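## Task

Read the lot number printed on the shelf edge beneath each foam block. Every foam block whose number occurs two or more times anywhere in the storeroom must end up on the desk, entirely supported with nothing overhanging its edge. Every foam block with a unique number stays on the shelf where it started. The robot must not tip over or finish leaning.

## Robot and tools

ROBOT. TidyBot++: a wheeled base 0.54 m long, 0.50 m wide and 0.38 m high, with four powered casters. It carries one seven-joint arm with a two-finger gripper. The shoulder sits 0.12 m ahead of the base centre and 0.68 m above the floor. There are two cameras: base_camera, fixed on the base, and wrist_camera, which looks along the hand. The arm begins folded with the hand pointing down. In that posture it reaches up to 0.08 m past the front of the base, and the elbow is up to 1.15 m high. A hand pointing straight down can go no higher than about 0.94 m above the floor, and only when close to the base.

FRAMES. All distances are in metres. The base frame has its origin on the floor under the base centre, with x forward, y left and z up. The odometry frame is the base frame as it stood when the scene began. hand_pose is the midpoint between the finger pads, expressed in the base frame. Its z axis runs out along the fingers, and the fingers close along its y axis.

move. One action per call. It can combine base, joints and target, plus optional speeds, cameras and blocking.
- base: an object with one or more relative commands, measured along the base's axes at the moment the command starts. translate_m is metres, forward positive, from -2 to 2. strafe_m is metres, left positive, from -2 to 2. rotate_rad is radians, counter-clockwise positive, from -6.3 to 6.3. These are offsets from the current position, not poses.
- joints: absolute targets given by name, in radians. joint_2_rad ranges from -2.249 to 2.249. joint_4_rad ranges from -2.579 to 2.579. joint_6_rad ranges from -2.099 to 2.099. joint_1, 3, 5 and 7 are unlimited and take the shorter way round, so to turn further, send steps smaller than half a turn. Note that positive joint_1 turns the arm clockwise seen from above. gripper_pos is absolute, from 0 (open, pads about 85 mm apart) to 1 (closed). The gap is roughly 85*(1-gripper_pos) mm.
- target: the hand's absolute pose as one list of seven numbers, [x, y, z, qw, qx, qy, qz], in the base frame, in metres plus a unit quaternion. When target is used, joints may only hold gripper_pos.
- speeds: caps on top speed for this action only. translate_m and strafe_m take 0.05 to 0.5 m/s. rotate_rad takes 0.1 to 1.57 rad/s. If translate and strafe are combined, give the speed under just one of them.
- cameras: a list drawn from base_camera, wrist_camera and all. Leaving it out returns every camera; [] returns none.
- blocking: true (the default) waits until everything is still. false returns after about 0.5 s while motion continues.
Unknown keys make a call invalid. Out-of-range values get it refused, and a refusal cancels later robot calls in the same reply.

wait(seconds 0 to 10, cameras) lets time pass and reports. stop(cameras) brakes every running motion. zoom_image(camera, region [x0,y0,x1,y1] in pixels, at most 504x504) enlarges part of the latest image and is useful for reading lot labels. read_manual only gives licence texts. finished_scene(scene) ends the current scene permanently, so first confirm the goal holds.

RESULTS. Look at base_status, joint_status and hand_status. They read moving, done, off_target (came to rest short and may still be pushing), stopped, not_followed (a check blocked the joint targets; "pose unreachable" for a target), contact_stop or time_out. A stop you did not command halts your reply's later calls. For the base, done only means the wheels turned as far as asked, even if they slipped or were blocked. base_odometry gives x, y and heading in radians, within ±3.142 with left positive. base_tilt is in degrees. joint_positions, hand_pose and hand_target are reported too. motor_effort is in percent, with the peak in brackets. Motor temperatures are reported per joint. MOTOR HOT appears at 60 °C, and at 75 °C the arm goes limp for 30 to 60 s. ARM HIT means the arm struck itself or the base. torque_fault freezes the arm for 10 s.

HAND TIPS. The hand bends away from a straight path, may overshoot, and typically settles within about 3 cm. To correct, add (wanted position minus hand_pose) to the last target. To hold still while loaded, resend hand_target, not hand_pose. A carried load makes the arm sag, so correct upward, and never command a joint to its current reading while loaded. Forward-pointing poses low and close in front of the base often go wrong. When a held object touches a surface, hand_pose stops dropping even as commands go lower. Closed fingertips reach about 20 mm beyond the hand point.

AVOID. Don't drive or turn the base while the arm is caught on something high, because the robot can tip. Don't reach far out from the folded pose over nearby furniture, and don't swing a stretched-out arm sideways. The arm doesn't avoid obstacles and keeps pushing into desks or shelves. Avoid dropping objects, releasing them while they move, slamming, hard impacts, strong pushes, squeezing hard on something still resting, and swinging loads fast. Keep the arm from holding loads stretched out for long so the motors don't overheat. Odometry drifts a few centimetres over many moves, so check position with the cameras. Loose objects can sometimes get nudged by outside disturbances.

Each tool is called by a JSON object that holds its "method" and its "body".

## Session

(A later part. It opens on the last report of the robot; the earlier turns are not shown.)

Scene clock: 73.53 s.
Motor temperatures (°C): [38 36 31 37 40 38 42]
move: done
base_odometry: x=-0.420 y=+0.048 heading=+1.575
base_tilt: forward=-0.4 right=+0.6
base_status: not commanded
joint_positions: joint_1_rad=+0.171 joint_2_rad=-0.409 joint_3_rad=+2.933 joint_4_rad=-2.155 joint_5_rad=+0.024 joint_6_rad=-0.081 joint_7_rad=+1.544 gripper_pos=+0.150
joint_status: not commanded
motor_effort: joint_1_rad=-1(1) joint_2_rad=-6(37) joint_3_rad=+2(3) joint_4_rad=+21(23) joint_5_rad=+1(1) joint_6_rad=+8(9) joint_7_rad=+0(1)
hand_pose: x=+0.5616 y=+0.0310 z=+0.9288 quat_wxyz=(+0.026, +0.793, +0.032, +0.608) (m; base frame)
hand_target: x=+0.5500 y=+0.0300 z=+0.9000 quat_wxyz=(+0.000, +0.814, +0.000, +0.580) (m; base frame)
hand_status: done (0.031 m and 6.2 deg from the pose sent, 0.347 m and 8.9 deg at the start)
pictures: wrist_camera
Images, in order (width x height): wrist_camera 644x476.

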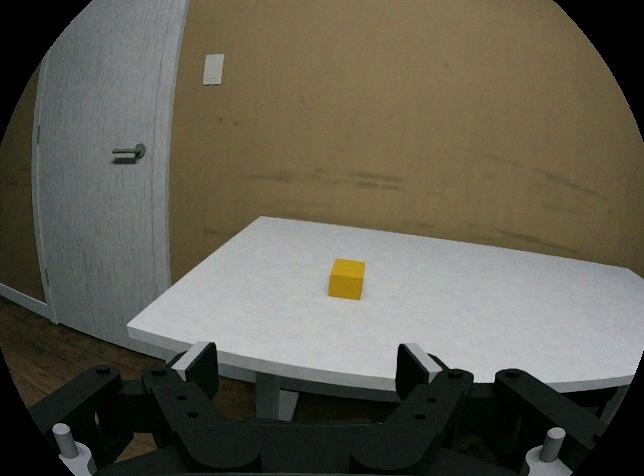

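{"method": "move", "body": {"base": {"rotate_rad":1.57}, "joints": {"gripper_pos":0}, "cameras": []}}

{"method": "move", "body": {"base": {"translate_m":0.98,"strafe_m":-0.15}, "cameras": []}}

{"method": "move", "body": {"target": [0.55, 0.03, 1.16, 0, 0.82, 0, 0.57]}}

Scene clock: 76.77 s.
Motor temperatures (°C): [38 36 31 37 40 38 42]
move: done
base_odometry: x=-0.420 y=+0.048 heading=-3.139
base_tilt: forward=-0.3 right=+0.6
base_status: done
joint_positions: joint_1_rad=+0.163 joint_2_rad=-0.409 joint_3_rad=+2.940 joint_4_rad=-2.155 joint_5_rad=+0.024 joint_6_rad=-0.082 joint_7_rad=+1.543 gripper_pos=+0.000
joint_status: all done
motor_effort: joint_1_rad=-1(2) joint_2_rad=-6(8) joint_3_rad=+2(4) joint_4_rad=+23(23) joint_5_rad=+1(1) joint_6_rad=+8(9) joint_7_rad=+0(1)
hand_pose: x=+0.5614 y=+0.0306 z=+0.9287 quat_wxyz=(+0.024, +0.793, +0.031, +0.608) (m; base frame)
hand_target: x=+0.5500 y=+0.0300 z=+0.9000 quat_wxyz=(+0.000, +0.814, +0.000, +0.580) (m; base frame)
hand_status: not commanded
pictures: none
No camera images: "cameras" was empty.

Scene clock: 80.10 s.
Motor temperatures (°C): [38 36 31 37 40 38 42]
move: done
base_odometry: x=-1.401 y=+0.196 heading=-3.138
base_tilt: forward=-0.3 right=+0.6
base_status: done
joint_positions: joint_1_rad=+0.163 joint_2_rad=-0.414 joint_3_rad=+2.940 joint_4_rad=-2.157 joint_5_rad=+0.024 joint_6_rad=-0.084 joint_7_rad=+1.543 gripper_pos=+0.000
joint_status: not commanded
motor_effort: joint_1_rad=+0(1) joint_2_rad=-6(9) joint_3_rad=+2(3) joint_4_rad=+22(23) joint_5_rad=+1(1) joint_6_rad=+8(9) joint_7_rad=+0(1)
hand_pose: x=+0.5597 y=+0.0307 z=+0.9296 quat_wxyz=(+0.025, +0.793, +0.031, +0.608) (m; base frame)
hand_target: x=+0.5500 y=+0.0300 z=+0.9000 quat_wxyz=(+0.000, +0.814, +0.000, +0.580) (m; base frame)
hand_status: not commanded
pictures: none
No camera images: "cameras" was empty.

Scene clock: 82.67 s.
Motor temperatures (°C): [38 36 31 37 40 37 42]
move: done
base_odometry: x=-1.401 y=+0.196 heading=-3.138
base_tilt: forward=-0.3 right=+0.6
base_status: not commanded
joint_positions: joint_1_rad=+0.049 joint_2_rad=-0.297 joint_3_rad=+3.014 joint_4_rad=-1.241 joint_5_rad=+0.024 joint_6_rad=-0.929 joint_7_rad=+1.517 gripper_pos=+0.000
joint_status: not commanded
motor_effort: joint_1_rad=-1(1) joint_2_rad=-7(9) joint_3_rad=+1(2) joint_4_rad=+19(24) joint_5_rad=+1(1) joint_6_rad=+8(9) joint_7_rad=+0(1)
hand_pose: x=+0.5453 y=+0.0448 z=+1.1745 quat_wxyz=(-0.010, +0.805, +0.019, +0.592) (m; base frame)
hand_target: x=+0.5500 y=+0.0300 z=+1.1600 quat_wxyz=(+0.000, +0.821, +0.000, +0.571) (m; base frame)
hand_status: done (0.021 m and 3.9 deg from the pose sent, 0.231 m and 7.1 deg at the start)
pictures: base_camera, wrist_camera
Images, in order (width x height): base_camera 644x364, wrist_camera 644x476.

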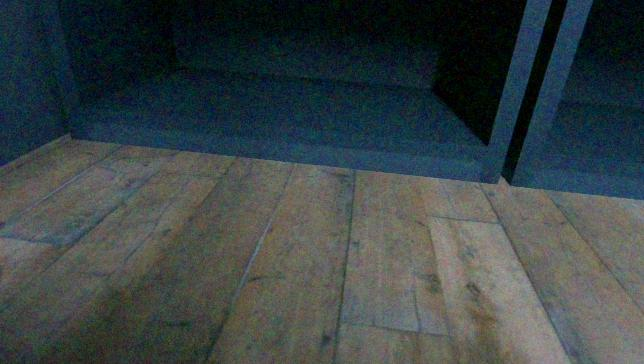

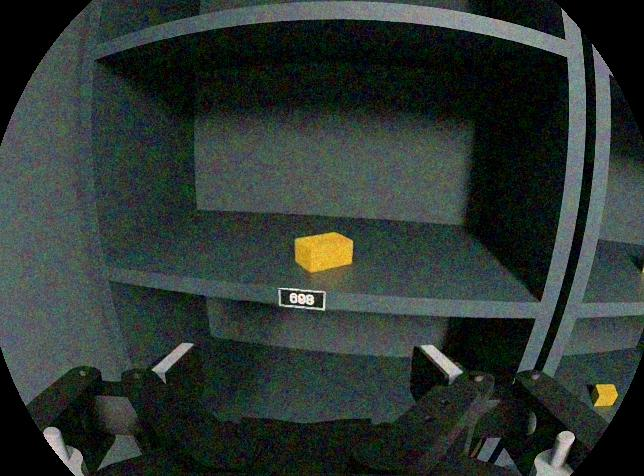

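{"method": "zoom_image", "body": {"camera": "wrist_camera", "region": [280, 220, 370, 310]}}

Scaled by 5.600.

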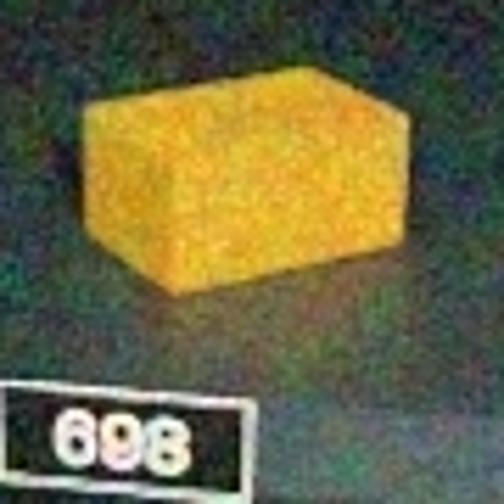

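{"method": "move", "body": {"base": {"translate_m":0.32,"strafe_m":0.1}, "cameras": []}}

{"method": "move", "body": {"target": [0.58, 0.11, 1.14, 0.236, 0.751, -0.350, 0.507]}}

Scene clock: 85.40 s.
Motor temperatures (°C): [38 36 31 37 40 37 42]
move: done
base_odometry: x=-1.720 y=+0.095 heading=-3.139
base_tilt: forward=-0.3 right=+0.6
base_status: done
joint_positions: joint_1_rad=+0.048 joint_2_rad=-0.276 joint_3_rad=+3.016 joint_4_rad=-1.239 joint_5_rad=+0.024 joint_6_rad=-0.932 joint_7_rad=+1.516 gripper_pos=+0.000
joint_status: not commanded
motor_effort: joint_1_rad=-1(1) joint_2_rad=-8(12) joint_3_rad=+1(2) joint_4_rad=+19(21) joint_5_rad=+1(2) joint_6_rad=+8(9) joint_7_rad=+0(1)
hand_pose: x=+0.5550 y=+0.0436 z=+1.1658 quat_wxyz=(-0.011, +0.812, +0.018, +0.583) (m; base frame)
hand_target: x=+0.5500 y=+0.0300 z=+1.1600 quat_wxyz=(+0.000, +0.821, +0.000, +0.571) (m; base frame)
hand_status: not commanded
pictures: none
No camera images: "cameras" was empty.

Scene clock: 88.53 s.
Motor temperatures (°C): [38 36 31 37 40 37 42]
move: done
base_odometry: x=-1.720 y=+0.095 heading=-3.139
base_tilt: forward=-0.3 right=+0.6
base_status: not commanded
joint_positions: joint_1_rad=+2.021 joint_2_rad=-0.700 joint_3_rad=+2.248 joint_4_rad=-0.440 joint_5_rad=-0.464 joint_6_rad=-1.719 joint_7_rad=+1.064 gripper_pos=+0.000
joint_status: not commanded
motor_effort: joint_1_rad=+0(1) joint_2_rad=+26(28) joint_3_rad=+7(8) joint_4_rad=+4(20) joint_5_rad=+5(5) joint_6_rad=+8(9) joint_7_rad=+0(1)
hand_pose: x=+0.5649 y=+0.0816 z=+1.1708 quat_wxyz=(+0.258, +0.730, -0.353, +0.525) (m; base frame)
hand_target: x=+0.5800 y=+0.1100 z=+1.1400 quat_wxyz=(+0.236, +0.751, -0.350, +0.507) (m; base frame)
hand_status: done (0.044 m and 4.1 deg from the pose sent, 0.075 m and 52.4 deg at the start)
pictures: base_camera, wrist_camera
Images, in order (width x height): base_camera 644x364, wrist_camera 644x476.

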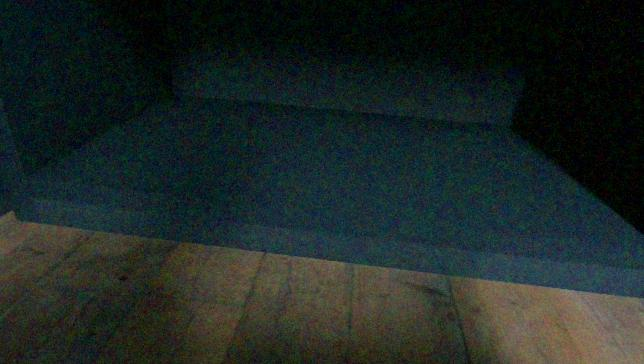

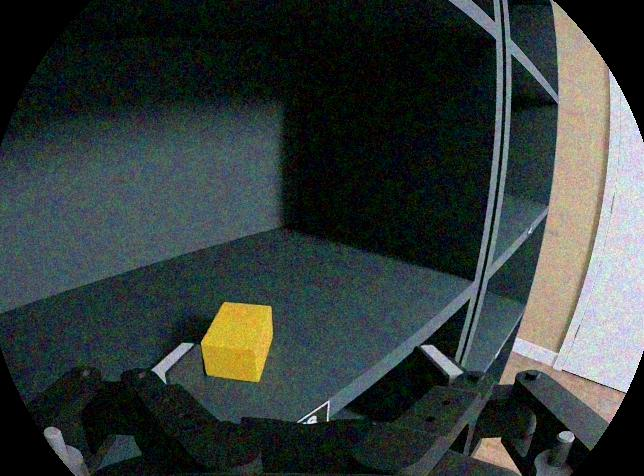

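{"method": "move", "body": {"target": [0.662, 0.125, 1.08, 0.236, 0.751, -0.350, 0.507], "cameras": ["wrist_camera"]}}

Scene clock: 90.23 s.
Motor temperatures (°C): [38 36 31 37 40 37 42]
move: done
base_odometry: x=-1.720 y=+0.095 heading=-3.139
base_tilt: forward=-0.3 right=+0.6
base_status: not commanded
joint_positions: joint_1_rad=+2.142 joint_2_rad=-0.836 joint_3_rad=+2.169 joint_4_rad=-0.440 joint_5_rad=-0.552 joint_6_rad=-1.713 joint_7_rad=+0.967 gripper_pos=+0.000
joint_status: not commanded
motor_effort: joint_1_rad=-1(2) joint_2_rad=+33(39) joint_3_rad=+9(10) joint_4_rad=+2(4) joint_5_rad=+6(7) joint_6_rad=+7(8) joint_7_rad=+0(1)
hand_pose: x=+0.6393 y=+0.1108 z=+1.0928 quat_wxyz=(+0.272, +0.742, -0.354, +0.500) (m; base frame)
hand_target: x=+0.6620 y=+0.1250 z=+1.0800 quat_wxyz=(+0.236, +0.751, -0.350, +0.507) (m; base frame)
hand_status: done (0.030 m and 4.3 deg from the pose sent, 0.140 m and 4.1 deg at the start)
pictures: wrist_camera
Images, in order (width x height): wrist_camera 644x476.

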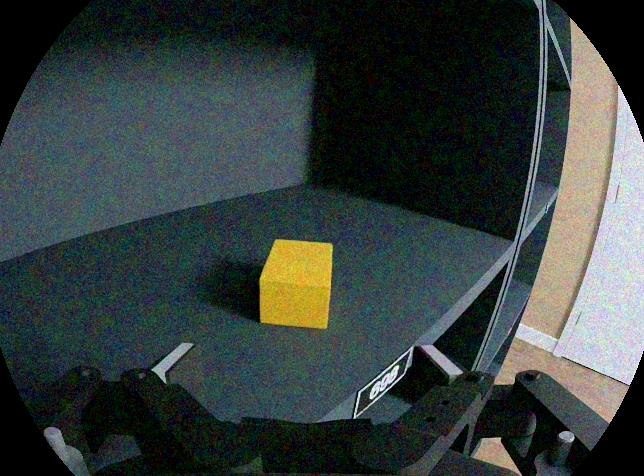

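{"method": "move", "body": {"target": [0.712, 0.062, 1.05, 0.236, 0.751, -0.350, 0.507], "cameras": ["wrist_camera"]}}

Scene clock: 92.00 s.
Motor temperatures (°C): [38 36 31 37 40 37 42]
move: done
base_odometry: x=-1.720 y=+0.095 heading=-3.139
base_tilt: forward=-0.3 right=+0.6
base_status: not commanded
joint_positions: joint_1_rad=+2.185 joint_2_rad=-0.852 joint_3_rad=+2.076 joint_4_rad=-0.642 joint_5_rad=-0.552 joint_6_rad=-1.506 joint_7_rad=+0.967 gripper_pos=+0.000
joint_status: not commanded
motor_effort: joint_1_rad=+0(2) joint_2_rad=+33(34) joint_3_rad=+11(11) joint_4_rad=+5(7) joint_5_rad=+5(6) joint_6_rad=+7(7) joint_7_rad=+0(1)
hand_pose: x=+0.6865 y=+0.0515 z=+1.0655 quat_wxyz=(+0.239, +0.742, -0.375, +0.501) (m; base frame)
hand_target: x=+0.7120 y=+0.0620 z=+1.0500 quat_wxyz=(+0.236, +0.751, -0.350, +0.507) (m; base frame)
hand_status: done (0.032 m and 3.1 deg from the pose sent, 0.097 m and 4.3 deg at the start)
pictures: wrist_camera
Images, in order (width x height): wrist_camera 644x476.

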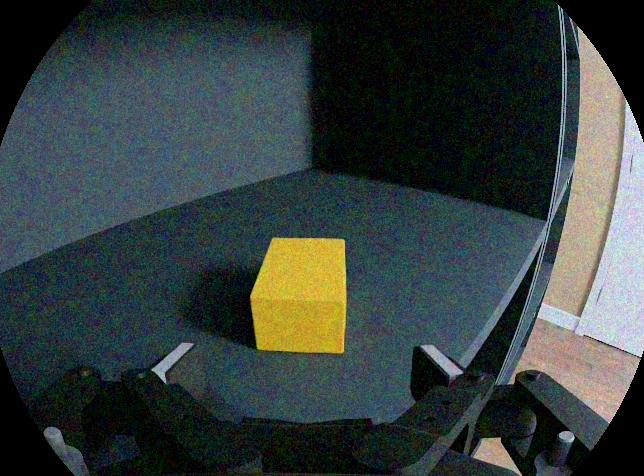

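{"method": "move", "body": {"target": [0.742, 0.025, 1.015, 0.236, 0.751, -0.350, 0.507], "cameras": ["wrist_camera"]}}

Scene clock: 93.47 s.
Motor temperatures (°C): [38 36 31 37 40 37 42]
move: done
base_odometry: x=-1.720 y=+0.095 heading=-3.139
base_tilt: forward=-0.3 right=+0.6
base_status: not commanded
joint_positions: joint_1_rad=+2.207 joint_2_rad=-0.898 joint_3_rad=+2.019 joint_4_rad=-0.787 joint_5_rad=-0.552 joint_6_rad=-1.351 joint_7_rad=+0.974 gripper_pos=+0.000
joint_status: not commanded
motor_effort: joint_1_rad=-1(2) joint_2_rad=+33(34) joint_3_rad=+13(13) joint_4_rad=+7(8) joint_5_rad=+5(5) joint_6_rad=+7(8) joint_7_rad=+0(1)
hand_pose: x=+0.7189 y=+0.0188 z=+1.0303 quat_wxyz=(+0.237, +0.740, -0.378, +0.504) (m; base frame)
hand_target: x=+0.7420 y=+0.0250 z=+1.0150 quat_wxyz=(+0.236, +0.751, -0.350, +0.507) (m; base frame)
hand_status: done (0.028 m and 3.5 deg from the pose sent, 0.080 m and 3.1 deg at the start)
pictures: wrist_camera
Images, in order (width x height): wrist_camera 644x476.

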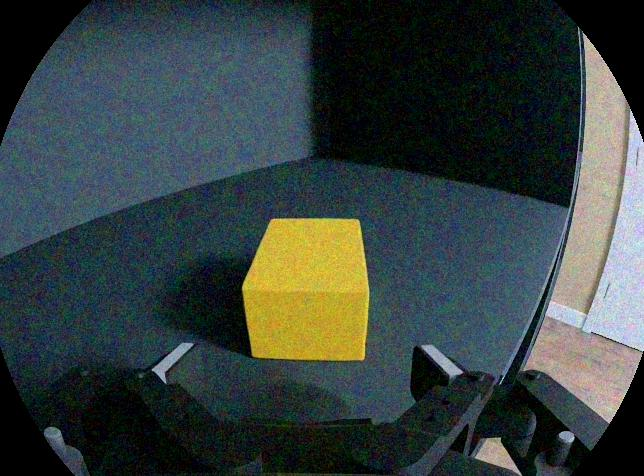

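{"method": "move", "body": {"target": [0.771, -0.012, 1.008, 0.236, 0.751, -0.350, 0.507], "cameras": ["wrist_camera"]}}

{"method": "move", "body": {"joints": {"gripper_pos":0.35}, "cameras": ["wrist_camera"]}}

Scene clock: 94.57 s.
Motor temperatures (°C): [38 36 31 37 40 37 42]
move: done
base_odometry: x=-1.720 y=+0.095 heading=-3.139
base_tilt: forward=-0.3 right=+0.6
base_status: not commanded
joint_positions: joint_1_rad=+2.314 joint_2_rad=-0.899 joint_3_rad=+1.982 joint_4_rad=-0.787 joint_5_rad=-0.571 joint_6_rad=-1.300 joint_7_rad=+0.997 gripper_pos=+0.000
joint_status: not commanded
motor_effort: joint_1_rad=-1(3) joint_2_rad=+33(34) joint_3_rad=+13(13) joint_4_rad=+7(8) joint_5_rad=+5(5) joint_6_rad=+7(8) joint_7_rad=+0(1)
hand_pose: x=+0.7394 y=-0.0335 z=+1.0254 quat_wxyz=(+0.251, +0.732, -0.389, +0.500) (m; base frame)
hand_target: x=+0.7710 y=-0.0120 z=+1.0080 quat_wxyz=(+0.236, +0.751, -0.350, +0.507) (m; base frame)
hand_status: done (0.042 m and 5.3 deg from the pose sent, 0.065 m and 3.5 deg at the start)
pictures: wrist_camera
Images, in order (width x height): wrist_camera 644x476.

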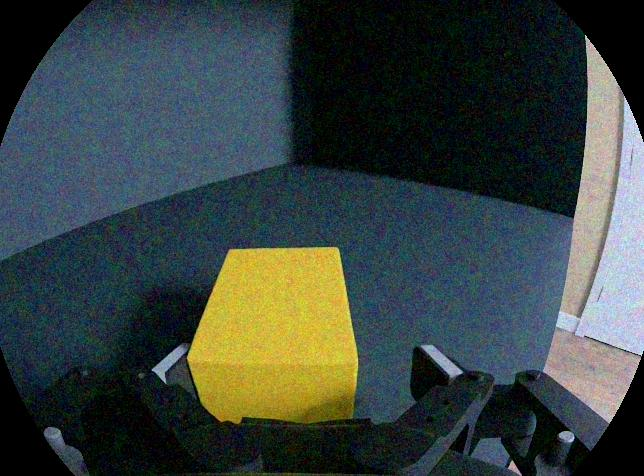

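Scene clock: 95.30 s.
Motor temperatures (°C): [38 36 31 37 40 37 42]
move: done
base_odometry: x=-1.720 y=+0.095 heading=-3.139
base_tilt: forward=-0.3 right=+0.6
base_status: not commanded
joint_positions: joint_1_rad=+2.314 joint_2_rad=-0.899 joint_3_rad=+1.982 joint_4_rad=-0.787 joint_5_rad=-0.571 joint_6_rad=-1.297 joint_7_rad=+0.997 gripper_pos=+0.347
joint_status: all done
motor_effort: joint_1_rad=+0(1) joint_2_rad=+33(35) joint_3_rad=+12(13) joint_4_rad=+8(8) joint_5_rad=+5(5) joint_6_rad=+7(8) joint_7_rad=+0(1)
hand_pose: x=+0.7400 y=-0.0334 z=+1.0260 quat_wxyz=(+0.251, +0.732, -0.388, +0.501) (m; base frame)
hand_target: x=+0.7710 y=-0.0120 z=+1.0080 quat_wxyz=(+0.236, +0.751, -0.350, +0.507) (m; base frame)
hand_status: not commanded
pictures: wrist_camera
Images, in order (width x height): wrist_camera 644x476.

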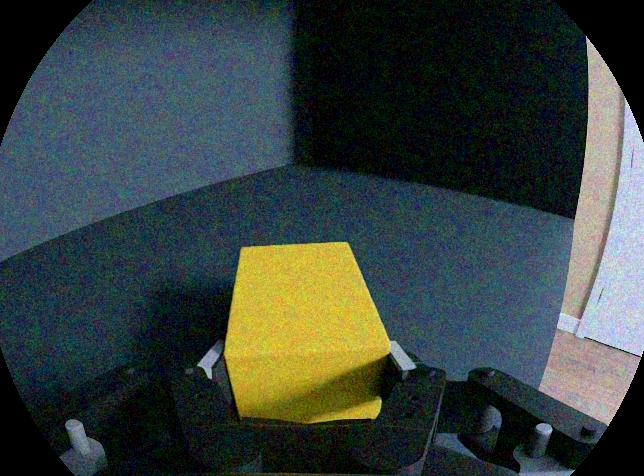

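{"method": "move", "body": {"joints": {"gripper_pos":0.58}, "cameras": []}}

{"method": "move", "body": {"target": [0.755, -0.005, 1.10, 0.236, 0.751, -0.350, 0.507], "cameras": ["wrist_camera"]}}

{"method": "move", "body": {"base": {"translate_m":-0.5}, "cameras": ["wrist_camera"]}}

Scene clock: 96.10 s.
Motor temperatures (°C): [38 36 31 37 40 37 42]
move: off_target
base_odometry: x=-1.720 y=+0.095 heading=-3.139
base_tilt: forward=-0.3 right=+0.6
base_status: not commanded
joint_positions: joint_1_rad=+2.314 joint_2_rad=-0.900 joint_3_rad=+1.981 joint_4_rad=-0.787 joint_5_rad=-0.571 joint_6_rad=-1.294 joint_7_rad=+0.998 gripper_pos=+0.416
joint_status: gripper_pos off_target (ended at +0.416, target +0.580)
motor_effort: joint_1_rad=-1(1) joint_2_rad=+33(33) joint_3_rad=+12(13) joint_4_rad=+7(8) joint_5_rad=+5(5) joint_6_rad=+7(8) joint_7_rad=+0(1)
hand_pose: x=+0.7407 y=-0.0333 z=+1.0265 quat_wxyz=(+0.251, +0.732, -0.387, +0.502) (m; base frame)
hand_target: x=+0.7710 y=-0.0120 z=+1.0080 quat_wxyz=(+0.236, +0.751, -0.350, +0.507) (m; base frame)
hand_status: not commanded
pictures: none
No camera images: "cameras" was empty.

Scene clock: 98.00 s.
Motor temperatures (°C): [38 36 31 37 40 37 42]
move: done
base_odometry: x=-1.720 y=+0.095 heading=-3.139
base_tilt: forward=-0.3 right=+0.6
base_status: not commanded
joint_positions: joint_1_rad=+2.589 joint_2_rad=-0.773 joint_3_rad=+2.087 joint_4_rad=-0.204 joint_5_rad=-0.825 joint_6_rad=-1.571 joint_7_rad=+0.983 gripper_pos=+0.416
joint_status: not commanded
motor_effort: joint_1_rad=+0(1) joint_2_rad=+36(38) joint_3_rad=+6(13) joint_4_rad=-1(8) joint_5_rad=+6(6) joint_6_rad=+7(8) joint_7_rad=+0(1)
hand_pose: x=+0.7532 y=-0.0114 z=+1.1191 quat_wxyz=(+0.260, +0.739, -0.334, +0.524) (m; base frame)
hand_target: x=+0.7550 y=-0.0050 z=+1.1000 quat_wxyz=(+0.236, +0.751, -0.350, +0.507) (m; base frame)
hand_status: done (0.020 m and 4.0 deg from the pose sent, 0.080 m and 5.1 deg at the start)
pictures: wrist_camera
Images, in order (width x height): wrist_camera 644x476.

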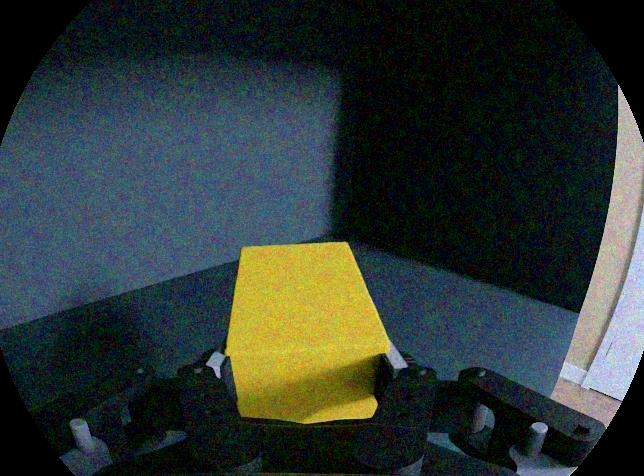

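Scene clock: 100.40 s.
Motor temperatures (°C): [38 36 31 37 40 37 42]
move: done
base_odometry: x=-1.220 y=+0.096 heading=-3.139
base_tilt: forward=-0.3 right=+0.6
base_status: done
joint_positions: joint_1_rad=+2.598 joint_2_rad=-0.759 joint_3_rad=+2.089 joint_4_rad=-0.201 joint_5_rad=-0.830 joint_6_rad=-1.577 joint_7_rad=+0.983 gripper_pos=+0.416
joint_status: not commanded
motor_effort: joint_1_rad=-1(2) joint_2_rad=+36(40) joint_3_rad=+6(7) joint_4_rad=+0(1) joint_5_rad=+6(6) joint_6_rad=+7(8) joint_7_rad=+0(1)
hand_pose: x=+0.7475 y=-0.0187 z=+1.1247 quat_wxyz=(+0.256, +0.737, -0.341, +0.524) (m; base frame)
hand_target: x=+0.7550 y=-0.0050 z=+1.1000 quat_wxyz=(+0.236, +0.751, -0.350, +0.507) (m; base frame)
hand_status: not commanded
pictures: wrist_camera
Images, in order (width x height): wrist_camera 644x476.

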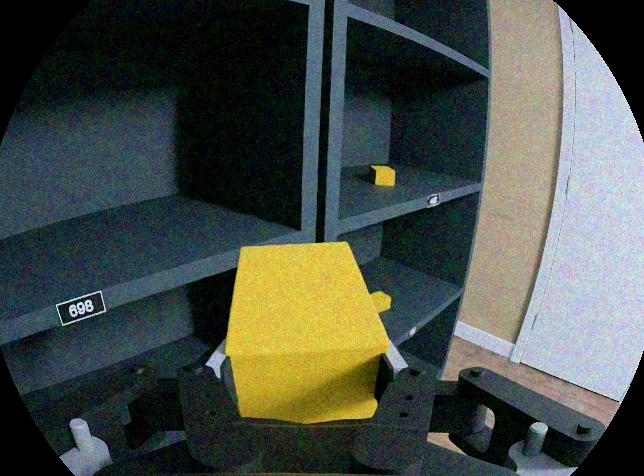

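{"method": "move", "body": {"base": {"translate_m":-1.1,"strafe_m":-0.13}, "cameras": []}}

{"method": "move", "body": {"base": {"rotate_rad":-1.57}, "target": [0.55, 0.03, 0.92, 0, 0.857, 0, 0.515], "cameras": ["wrist_camera"]}}

{"method": "move", "body": {"target": [0.86, 0, 0.86, 0, 0.857, 0, 0.515], "cameras": ["wrist_camera"]}}

{"method": "move", "body": {"target": [0.86, 0, 0.79, 0, 0.857, 0, 0.515], "cameras": ["wrist_camera"]}}

{"method": "move", "body": {"target": [0.86, 0, 0.77, 0, 0.857, 0, 0.515], "cameras": ["wrist_camera"]}}

{"method": "move", "body": {"target": [0.86, 0, 0.757, 0, 0.857, 0, 0.515], "cameras": ["wrist_camera"]}}

Scene clock: 104.30 s.
Motor temperatures (°C): [38 36 31 37 40 37 42]
move: done
base_odometry: x=-0.120 y=+0.228 heading=-3.139
base_tilt: forward=-0.3 right=+0.6
base_status: done
joint_positions: joint_1_rad=+2.598 joint_2_rad=-0.758 joint_3_rad=+2.089 joint_4_rad=-0.201 joint_5_rad=-0.831 joint_6_rad=-1.578 joint_7_rad=+0.983 gripper_pos=+0.416
joint_status: not commanded
motor_effort: joint_1_rad=-1(2) joint_2_rad=+36(39) joint_3_rad=+6(7) joint_4_rad=-1(1) joint_5_rad=+6(6) joint_6_rad=+7(8) joint_7_rad=+0(1)
hand_pose: x=+0.7471 y=-0.0188 z=+1.1249 quat_wxyz=(+0.256, +0.737, -0.341, +0.524) (m; base frame)
hand_target: x=+0.7550 y=-0.0050 z=+1.1000 quat_wxyz=(+0.236, +0.751, -0.350, +0.507) (m; base frame)
hand_status: not commanded
pictures: none
No camera images: "cameras" was empty.

Scene clock: 107.80 s.
Motor temperatures (°C): [38 36 31 37 40 37 42]
move: done
base_odometry: x=-0.120 y=+0.228 heading=+1.574
base_tilt: forward=-0.3 right=+0.6
base_status: done
joint_positions: joint_1_rad=+0.101 joint_2_rad=-0.400 joint_3_rad=+2.982 joint_4_rad=-1.937 joint_5_rad=-0.027 joint_6_rad=-0.532 joint_7_rad=+1.416 gripper_pos=+0.416
joint_status: not commanded
motor_effort: joint_1_rad=-1(5) joint_2_rad=-7(38) joint_3_rad=+2(10) joint_4_rad=+22(23) joint_5_rad=+1(7) joint_6_rad=+8(9) joint_7_rad=+0(1)
hand_pose: x=+0.5408 y=+0.0406 z=+0.9278 quat_wxyz=(-0.036, +0.860, -0.038, +0.508) (m; base frame)
hand_target: x=+0.5500 y=+0.0300 z=+0.9200 quat_wxyz=(+0.000, +0.857, +0.000, +0.515) (m; base frame)
hand_status: done (0.016 m and 6.1 deg from the pose sent, 0.288 m and 51.2 deg at the start)
pictures: wrist_camera
Images, in order (width x height): wrist_camera 644x476.

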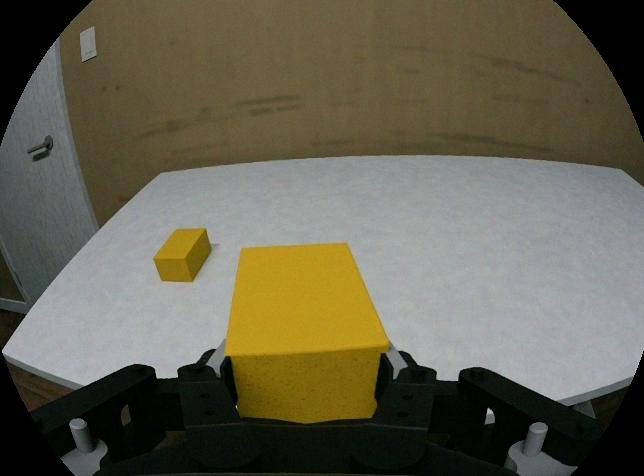

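Scene clock: 109.83 s.
Motor temperatures (°C): [38 36 31 37 40 37 42]
move: done
base_odometry: x=-0.120 y=+0.228 heading=+1.575
base_tilt: forward=-0.3 right=+0.6
base_status: not commanded
joint_positions: joint_1_rad=+0.019 joint_2_rad=+0.367 joint_3_rad=+3.131 joint_4_rad=-1.411 joint_5_rad=-0.027 joint_6_rad=-0.337 joint_7_rad=+1.544 gripper_pos=+0.416
joint_status: not commanded
motor_effort: joint_1_rad=+0(1) joint_2_rad=-34(36) joint_3_rad=+0(2) joint_4_rad=+21(23) joint_5_rad=+1(1) joint_6_rad=+7(8) joint_7_rad=+0(1)
hand_pose: x=+0.8436 y=-0.0029 z=+0.8488 quat_wxyz=(-0.016, +0.871, -0.025, +0.491) (m; base frame)
hand_target: x=+0.8600 y=+0.0000 z=+0.8600 quat_wxyz=(+0.000, +0.857, +0.000, +0.515) (m; base frame)
hand_status: done (0.020 m and 4.7 deg from the pose sent, 0.329 m and 6.1 deg at the start)
pictures: wrist_camera
Images, in order (width x height): wrist_camera 644x476.

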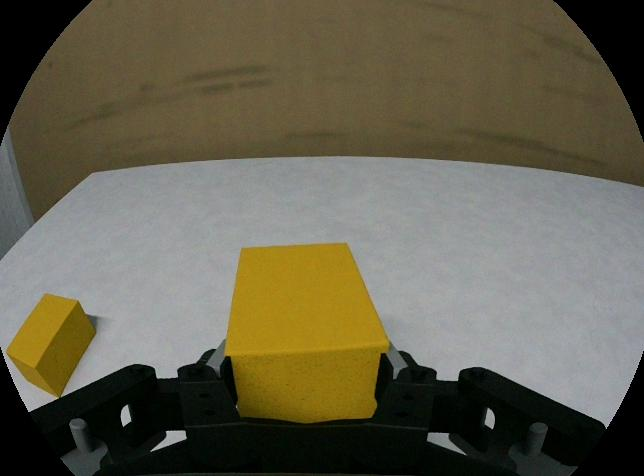

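Scene clock: 111.27 s.
Motor temperatures (°C): [38 36 31 37 40 37 42]
move: done
base_odometry: x=-0.120 y=+0.228 heading=+1.575
base_tilt: forward=-0.3 right=+0.6
base_status: not commanded
joint_positions: joint_1_rad=+0.019 joint_2_rad=+0.419 joint_3_rad=+3.131 joint_4_rad=-1.525 joint_5_rad=-0.027 joint_6_rad=-0.132 joint_7_rad=+1.544 gripper_pos=+0.416
joint_status: not commanded
motor_effort: joint_1_rad=-1(1) joint_2_rad=-35(37) joint_3_rad=+0(1) joint_4_rad=+21(23) joint_5_rad=+0(1) joint_6_rad=+8(9) joint_7_rad=+0(1)
hand_pose: x=+0.8554 y=-0.0047 z=+0.8011 quat_wxyz=(-0.015, +0.861, -0.027, +0.508) (m; base frame)
hand_target: x=+0.8600 y=+0.0000 z=+0.7900 quat_wxyz=(+0.000, +0.857, +0.000, +0.515) (m; base frame)
hand_status: done (0.013 m and 3.6 deg from the pose sent, 0.061 m and 4.7 deg at the start)
pictures: wrist_camera
Images, in order (width x height): wrist_camera 644x476.

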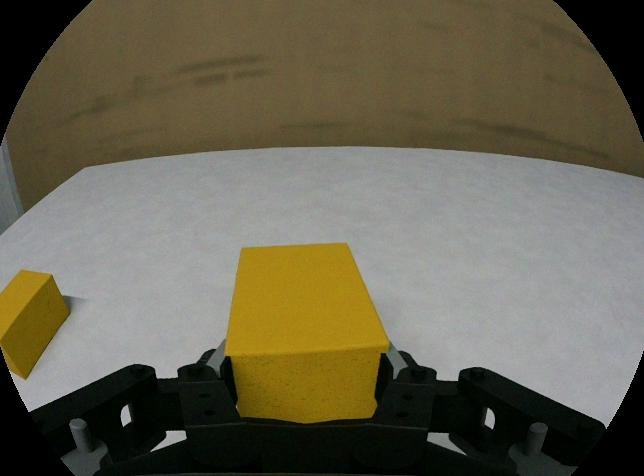

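Scene clock: 112.03 s.
Motor temperatures (°C): [38 36 31 37 40 37 42]
move: done
base_odometry: x=-0.120 y=+0.228 heading=+1.575
base_tilt: forward=-0.3 right=+0.6
base_status: not commanded
joint_positions: joint_1_rad=+0.019 joint_2_rad=+0.433 joint_3_rad=+3.131 joint_4_rad=-1.558 joint_5_rad=-0.027 joint_6_rad=-0.068 joint_7_rad=+1.544 gripper_pos=+0.416
joint_status: not commanded
motor_effort: joint_1_rad=-1(1) joint_2_rad=-35(36) joint_3_rad=+0(1) joint_4_rad=+20(22) joint_5_rad=+1(1) joint_6_rad=+8(8) joint_7_rad=+0(0)
hand_pose: x=+0.8573 y=-0.0053 z=+0.7899 quat_wxyz=(-0.014, +0.856, -0.027, +0.515) (m; base frame)
hand_target: x=+0.8600 y=+0.0000 z=+0.7700 quat_wxyz=(+0.000, +0.857, +0.000, +0.515) (m; base frame)
hand_status: done (0.021 m and 3.5 deg from the pose sent, 0.032 m and 3.6 deg at the start)
pictures: wrist_camera
Images, in order (width x height): wrist_camera 644x476.

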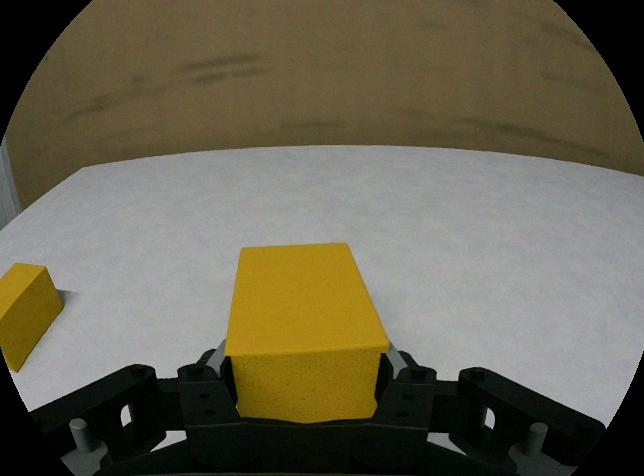

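Scene clock: 112.77 s.
Motor temperatures (°C): [38 36 31 37 40 37 42]
move: done
base_odometry: x=-0.120 y=+0.228 heading=+1.575
base_tilt: forward=-0.3 right=+0.6
base_status: not commanded
joint_positions: joint_1_rad=+0.019 joint_2_rad=+0.446 joint_3_rad=+3.131 joint_4_rad=-1.580 joint_5_rad=-0.027 joint_6_rad=-0.029 joint_7_rad=+1.544 gripper_pos=+0.416
joint_status: not commanded
motor_effort: joint_1_rad=+0(1) joint_2_rad=-36(36) joint_3_rad=+0(1) joint_4_rad=+20(22) joint_5_rad=+0(1) joint_6_rad=+8(9) joint_7_rad=+0(1)
hand_pose: x=+0.8582 y=-0.0056 z=+0.7787 quat_wxyz=(-0.014, +0.855, -0.028, +0.517) (m; base frame)
hand_target: x=+0.8600 y=+0.0000 z=+0.7570 quat_wxyz=(+0.000, +0.857, +0.000, +0.515) (m; base frame)
hand_status: done (0.022 m and 3.5 deg from the pose sent, 0.033 m and 3.5 deg at the start)
pictures: wrist_camera
Images, in order (width x height): wrist_camera 644x476.

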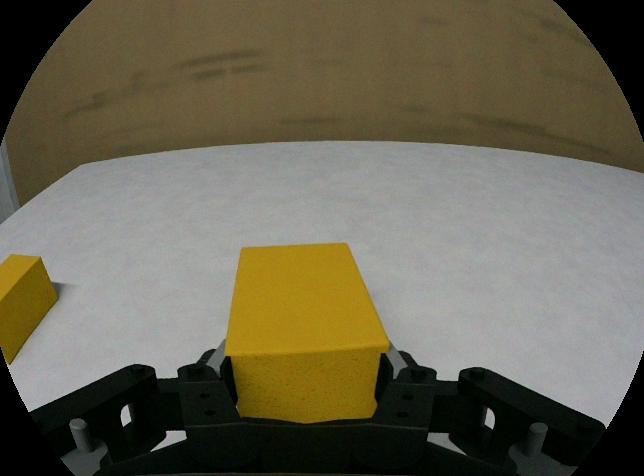

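{"method": "move", "body": {"target": [0.86, 0, 0.745, 0, 0.857, 0, 0.515], "cameras": []}}

{"method": "move", "body": {"target": [0.86, 0, 0.733, 0, 0.857, 0, 0.515], "cameras": ["wrist_camera"]}}

Scene clock: 118.57 s.
Motor temperatures (°C): [38 36 31 37 40 37 42]
move: done
base_odometry: x=-0.120 y=+0.228 heading=+1.575
base_tilt: forward=-0.3 right=+0.6
base_status: not commanded
joint_positions: joint_1_rad=+0.019 joint_2_rad=+0.459 joint_3_rad=+3.131 joint_4_rad=-1.599 joint_5_rad=-0.027 joint_6_rad=+0.007 joint_7_rad=+1.544 gripper_pos=+0.416
joint_status: not commanded
motor_effort: joint_1_rad=-1(1) joint_2_rad=-35(37) joint_3_rad=+0(1) joint_4_rad=+20(21) joint_5_rad=+1(1) joint_6_rad=+8(8) joint_7_rad=+0(1)
hand_pose: x=+0.8592 y=-0.0059 z=+0.7679 quat_wxyz=(-0.013, +0.855, -0.028, +0.518) (m; base frame)
hand_target: x=+0.8600 y=+0.0000 z=+0.7450 quat_wxyz=(+0.000, +0.857, +0.000, +0.515) (m; base frame)
hand_status: done (0.024 m and 3.6 deg from the pose sent, 0.034 m and 3.5 deg at the start)
pictures: none
No camera images: "cameras" was empty.

Scene clock: 119.17 s.
Motor temperatures (°C): [38 36 31 37 40 37 42]
move: done
base_odometry: x=-0.120 y=+0.228 heading=+1.575
base_tilt: forward=-0.3 right=+0.6
base_status: not commanded
joint_positions: joint_1_rad=+0.019 joint_2_rad=+0.464 joint_3_rad=+3.131 joint_4_rad=-1.615 joint_5_rad=-0.027 joint_6_rad=+0.043 joint_7_rad=+1.544 gripper_pos=+0.416
joint_status: not commanded
motor_effort: joint_1_rad=+0(1) joint_2_rad=-33(35) joint_3_rad=+0(0) joint_4_rad=+20(20) joint_5_rad=+1(1) joint_6_rad=+7(8) joint_7_rad=+0(1)
hand_pose: x=+0.8601 y=-0.0062 z=+0.7656 quat_wxyz=(-0.013, +0.851, -0.028, +0.525) (m; base frame)
hand_target: x=+0.8600 y=+0.0000 z=+0.7330 quat_wxyz=(+0.000, +0.857, +0.000, +0.515) (m; base frame)
hand_status: done (0.033 m and 3.8 deg from the pose sent, 0.035 m and 3.6 deg at the start)
pictures: wrist_camera
Images, in order (width x height): wrist_camera 644x476.

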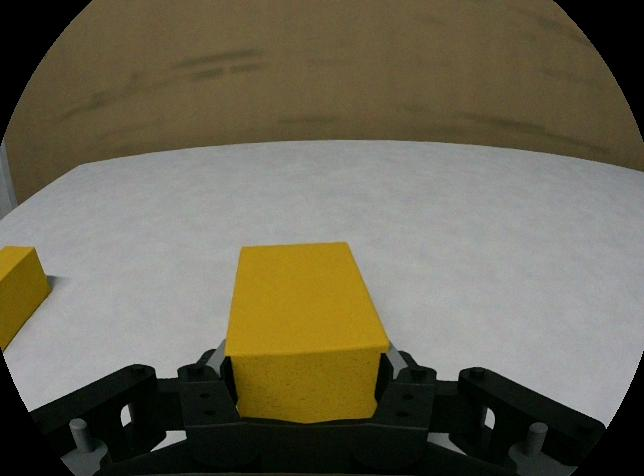

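{"method": "move", "body": {"joints": {"gripper_pos":0.12}, "cameras": []}}

{"method": "move", "body": {"base": {"translate_m":-0.2}, "speeds": {"translate_m":0.15}, "cameras": ["wrist_camera"]}}

{"method": "move", "body": {"target": [0.55, 0.03, 0.90, 0, 0.814, 0, 0.58], "cameras": ["wrist_camera"]}}

{"method": "move", "body": {"base": {"rotate_rad":-1.57}}}

{"method": "move", "body": {"base": {"rotate_rad":-0.6}}}

Scene clock: 120.23 s.
Motor temperatures (°C): [38 36 31 37 40 37 42]
move: done
base_odometry: x=-0.120 y=+0.228 heading=+1.575
base_tilt: forward=-0.3 right=+0.6
base_status: not commanded
joint_positions: joint_1_rad=+0.019 joint_2_rad=+0.472 joint_3_rad=+3.131 joint_4_rad=-1.616 joint_5_rad=-0.027 joint_6_rad=+0.043 joint_7_rad=+1.544 gripper_pos=+0.120
joint_status: all done
motor_effort: joint_1_rad=+0(1) joint_2_rad=-35(36) joint_3_rad=+0(1) joint_4_rad=+20(20) joint_5_rad=+1(1) joint_6_rad=+8(8) joint_7_rad=+0(1)
hand_pose: x=+0.8606 y=-0.0062 z=+0.7595 quat_wxyz=(-0.013, +0.853, -0.028, +0.522) (m; base frame)
hand_target: x=+0.8600 y=+0.0000 z=+0.7330 quat_wxyz=(+0.000, +0.857, +0.000, +0.515) (m; base frame)
hand_status: not commanded
pictures: none
No camera images: "cameras" was empty.

Scene clock: 122.27 s.
Motor temperatures (°C): [38 36 30 37 40 37 42]
move: done
base_odometry: x=-0.120 y=+0.028 heading=+1.573
base_tilt: forward=-0.3 right=+0.6
base_status: done
joint_positions: joint_1_rad=+0.019 joint_2_rad=+0.478 joint_3_rad=+3.131 joint_4_rad=-1.618 joint_5_rad=-0.027 joint_6_rad=+0.044 joint_7_rad=+1.544 gripper_pos=+0.120
joint_status: not commanded
motor_effort: joint_1_rad=-1(2) joint_2_rad=-36(38) joint_3_rad=+0(1) joint_4_rad=+20(21) joint_5_rad=+1(1) joint_6_rad=+8(8) joint_7_rad=+0(1)
hand_pose: x=+0.8603 y=-0.0059 z=+0.7541 quat_wxyz=(-0.013, +0.855, -0.028, +0.518) (m; base frame)
hand_target: x=+0.8600 y=+0.0000 z=+0.7330 quat_wxyz=(+0.000, +0.857, +0.000, +0.515) (m; base frame)
hand_status: not commanded
pictures: wrist_camera
Images, in order (width x height): wrist_camera 644x476.

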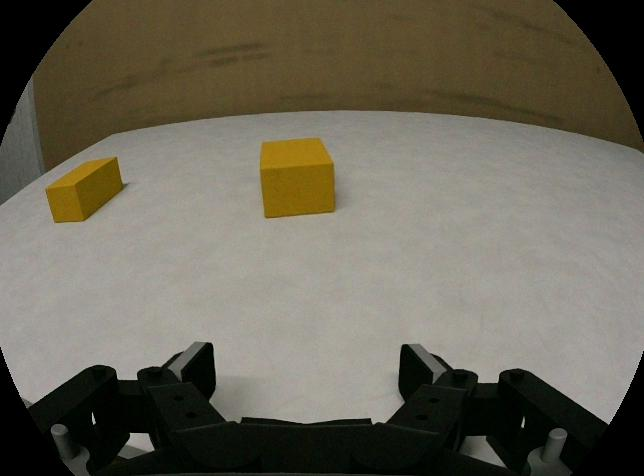

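Scene clock: 124.47 s.
Motor temperatures (°C): [38 36 30 37 40 37 42]
move: done
base_odometry: x=-0.120 y=+0.028 heading=+1.573
base_tilt: forward=-0.4 right=+0.6
base_status: not commanded
joint_positions: joint_1_rad=+0.131 joint_2_rad=-0.409 joint_3_rad=+2.966 joint_4_rad=-2.155 joint_5_rad=-0.027 joint_6_rad=-0.080 joint_7_rad=+1.543 gripper_pos=+0.120
joint_status: not commanded
motor_effort: joint_1_rad=-1(1) joint_2_rad=-6(37) joint_3_rad=+2(2) joint_4_rad=+22(23) joint_5_rad=+1(1) joint_6_rad=+8(9) joint_7_rad=+0(1)
hand_pose: x=+0.5611 y=+0.0331 z=+0.9304 quat_wxyz=(+0.001, +0.793, +0.012, +0.609) (m; base frame)
hand_target: x=+0.5500 y=+0.0300 z=+0.9000 quat_wxyz=(+0.000, +0.814, +0.000, +0.580) (m; base frame)
hand_status: done (0.033 m and 4.4 deg from the pose sent, 0.345 m and 9.2 deg at the start)
pictures: wrist_camera
Images, in order (width x height): wrist_camera 644x476.

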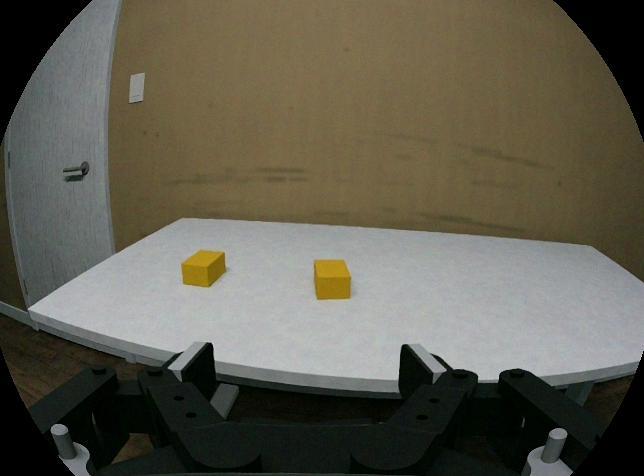

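Scene clock: 126.80 s.
Motor temperatures (°C): [38 36 30 37 40 37 42]
move: done
base_odometry: x=-0.120 y=+0.028 heading=+0.004
base_tilt: forward=-0.3 right=+0.6
base_status: done
joint_positions: joint_1_rad=+0.139 joint_2_rad=-0.409 joint_3_rad=+2.959 joint_4_rad=-2.155 joint_5_rad=-0.027 joint_6_rad=-0.081 joint_7_rad=+1.543 gripper_pos=+0.120
joint_status: not commanded
motor_effort: joint_1_rad=-1(2) joint_2_rad=-7(8) joint_3_rad=+2(3) joint_4_rad=+22(23) joint_5_rad=+1(1) joint_6_rad=+9(9) joint_7_rad=+0(1)
hand_pose: x=+0.5611 y=+0.0327 z=+0.9297 quat_wxyz=(+0.003, +0.793, +0.012, +0.609) (m; base frame)
hand_target: x=+0.5500 y=+0.0300 z=+0.9000 quat_wxyz=(+0.000, +0.814, +0.000, +0.580) (m; base frame)
hand_status: not commanded
pictures: base_camera, wrist_camera
Images, in order (width x height): base_camera 644x364, wrist_camera 644x476.

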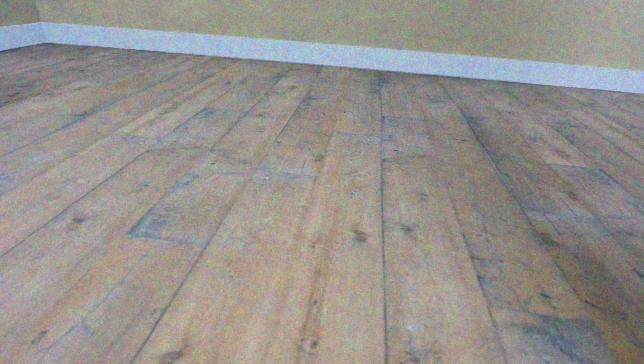

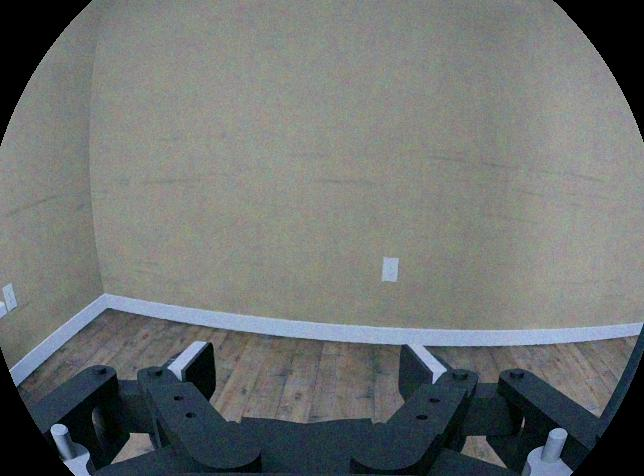

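Scene clock: 128.33 s.
Motor temperatures (°C): [38 36 30 37 40 37 42]
move: done
base_odometry: x=-0.120 y=+0.028 heading=-0.595
base_tilt: forward=-0.3 right=+0.6
base_status: done
joint_positions: joint_1_rad=+0.142 joint_2_rad=-0.409 joint_3_rad=+2.956 joint_4_rad=-2.155 joint_5_rad=-0.027 joint_6_rad=-0.081 joint_7_rad=+1.543 gripper_pos=+0.120
joint_status: not commanded
motor_effort: joint_1_rad=+0(2) joint_2_rad=-7(8) joint_3_rad=+2(4) joint_4_rad=+22(23) joint_5_rad=+1(1) joint_6_rad=+8(9) joint_7_rad=+0(0)
hand_pose: x=+0.5611 y=+0.0330 z=+0.9295 quat_wxyz=(+0.003, +0.793, +0.013, +0.609) (m; base frame)
hand_target: x=+0.5500 y=+0.0300 z=+0.9000 quat_wxyz=(+0.000, +0.814, +0.000, +0.580) (m; base frame)
hand_status: not commanded
pictures: base_camera, wrist_camera
Images, in order (width x height): base_camera 644x364, wrist_camera 644x476.

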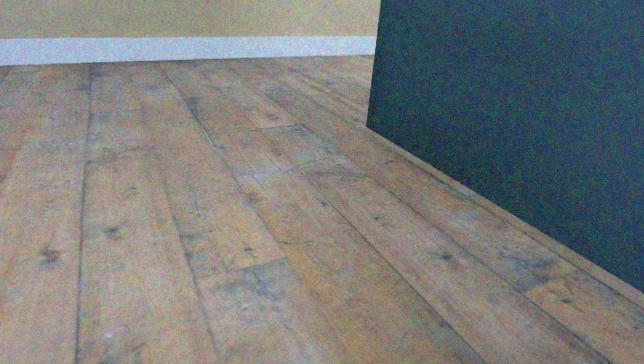

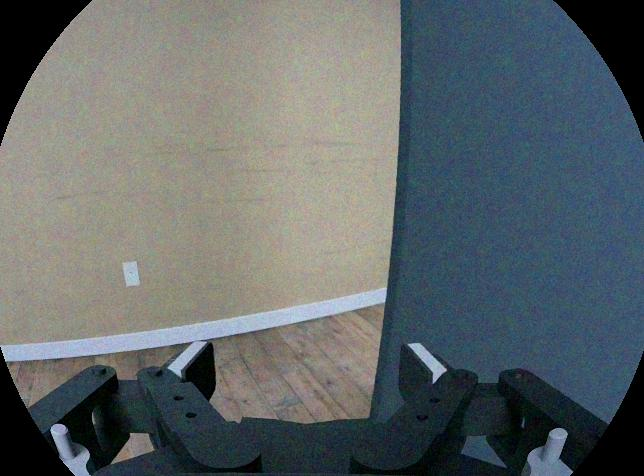

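{"method": "move", "body": {"base": {"translate_m":-0.15}, "cameras": []}}

{"method": "move", "body": {"base": {"rotate_rad":-0.976}, "cameras": []}}

{"method": "move", "body": {"base": {"strafe_m":1.32}}}

Scene clock: 130.17 s.
Motor temperatures (°C): [38 36 30 37 40 37 42]
move: done
base_odometry: x=-0.244 y=+0.112 heading=-0.596
base_tilt: forward=-0.3 right=+0.6
base_status: done
joint_positions: joint_1_rad=+0.142 joint_2_rad=-0.423 joint_3_rad=+2.956 joint_4_rad=-2.158 joint_5_rad=-0.027 joint_6_rad=-0.084 joint_7_rad=+1.543 gripper_pos=+0.120
joint_status: not commanded
motor_effort: joint_1_rad=+0(1) joint_2_rad=-6(12) joint_3_rad=+2(2) joint_4_rad=+22(23) joint_5_rad=+1(1) joint_6_rad=+9(10) joint_7_rad=+0(1)
hand_pose: x=+0.5572 y=+0.0333 z=+0.9331 quat_wxyz=(+0.004, +0.791, +0.013, +0.612) (m; base frame)
hand_target: x=+0.5500 y=+0.0300 z=+0.9000 quat_wxyz=(+0.000, +0.814, +0.000, +0.580) (m; base frame)
hand_status: not commanded
pictures: none
No camera images: "cameras" was empty.

Scene clock: 132.03 s.
Motor temperatures (°C): [38 36 30 37 40 37 42]
move: done
base_odometry: x=-0.244 y=+0.112 heading=-1.572
base_tilt: forward=-0.4 right=+0.6
base_status: done
joint_positions: joint_1_rad=+0.144 joint_2_rad=-0.423 joint_3_rad=+2.955 joint_4_rad=-2.158 joint_5_rad=-0.027 joint_6_rad=-0.084 joint_7_rad=+1.543 gripper_pos=+0.120
joint_status: not commanded
motor_effort: joint_1_rad=+0(2) joint_2_rad=-6(8) joint_3_rad=+2(4) joint_4_rad=+22(23) joint_5_rad=+1(1) joint_6_rad=+9(9) joint_7_rad=+0(1)
hand_pose: x=+0.5572 y=+0.0330 z=+0.9330 quat_wxyz=(+0.004, +0.791, +0.013, +0.612) (m; base frame)
hand_target: x=+0.5500 y=+0.0300 z=+0.9000 quat_wxyz=(+0.000, +0.814, +0.000, +0.580) (m; base frame)
hand_status: not commanded
pictures: none
No camera images: "cameras" was empty.

Scene clock: 136.07 s.
Motor temperatures (°C): [38 36 30 37 40 37 42]
move: done
base_odometry: x=+1.076 y=+0.111 heading=-1.572
base_tilt: forward=-0.4 right=+0.6
base_status: done
joint_positions: joint_1_rad=+0.144 joint_2_rad=-0.423 joint_3_rad=+2.955 joint_4_rad=-2.158 joint_5_rad=-0.027 joint_6_rad=-0.084 joint_7_rad=+1.543 gripper_pos=+0.120
joint_status: not commanded
motor_effort: joint_1_rad=+0(2) joint_2_rad=-6(7) joint_3_rad=+2(3) joint_4_rad=+22(23) joint_5_rad=+1(1) joint_6_rad=+8(9) joint_7_rad=+0(1)
hand_pose: x=+0.5572 y=+0.0333 z=+0.9330 quat_wxyz=(+0.004, +0.791, +0.013, +0.612) (m; base frame)
hand_target: x=+0.5500 y=+0.0300 z=+0.9000 quat_wxyz=(+0.000, +0.814, +0.000, +0.580) (m; base frame)
hand_status: not commanded
pictures: base_camera, wrist_camera
Images, in order (width x height): base_camera 644x364, wrist_camera 644x476.

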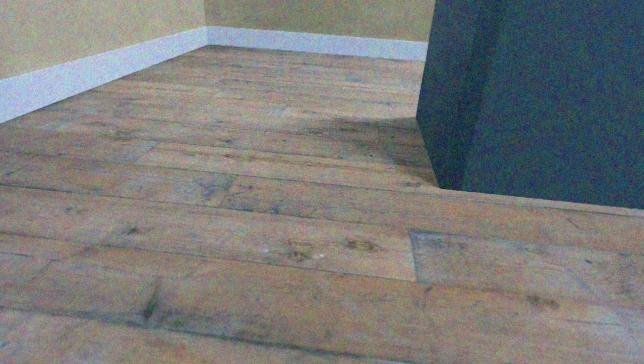

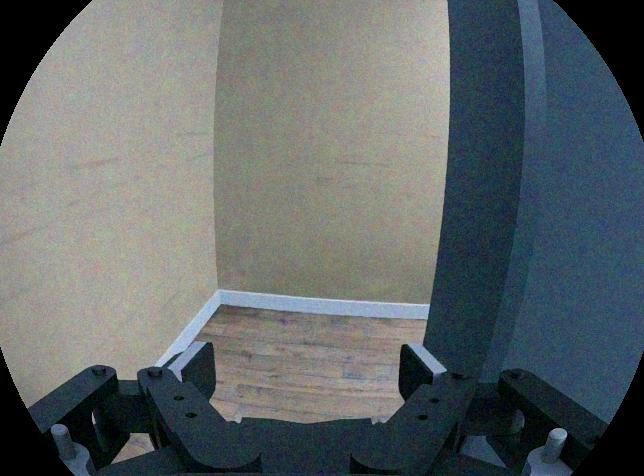

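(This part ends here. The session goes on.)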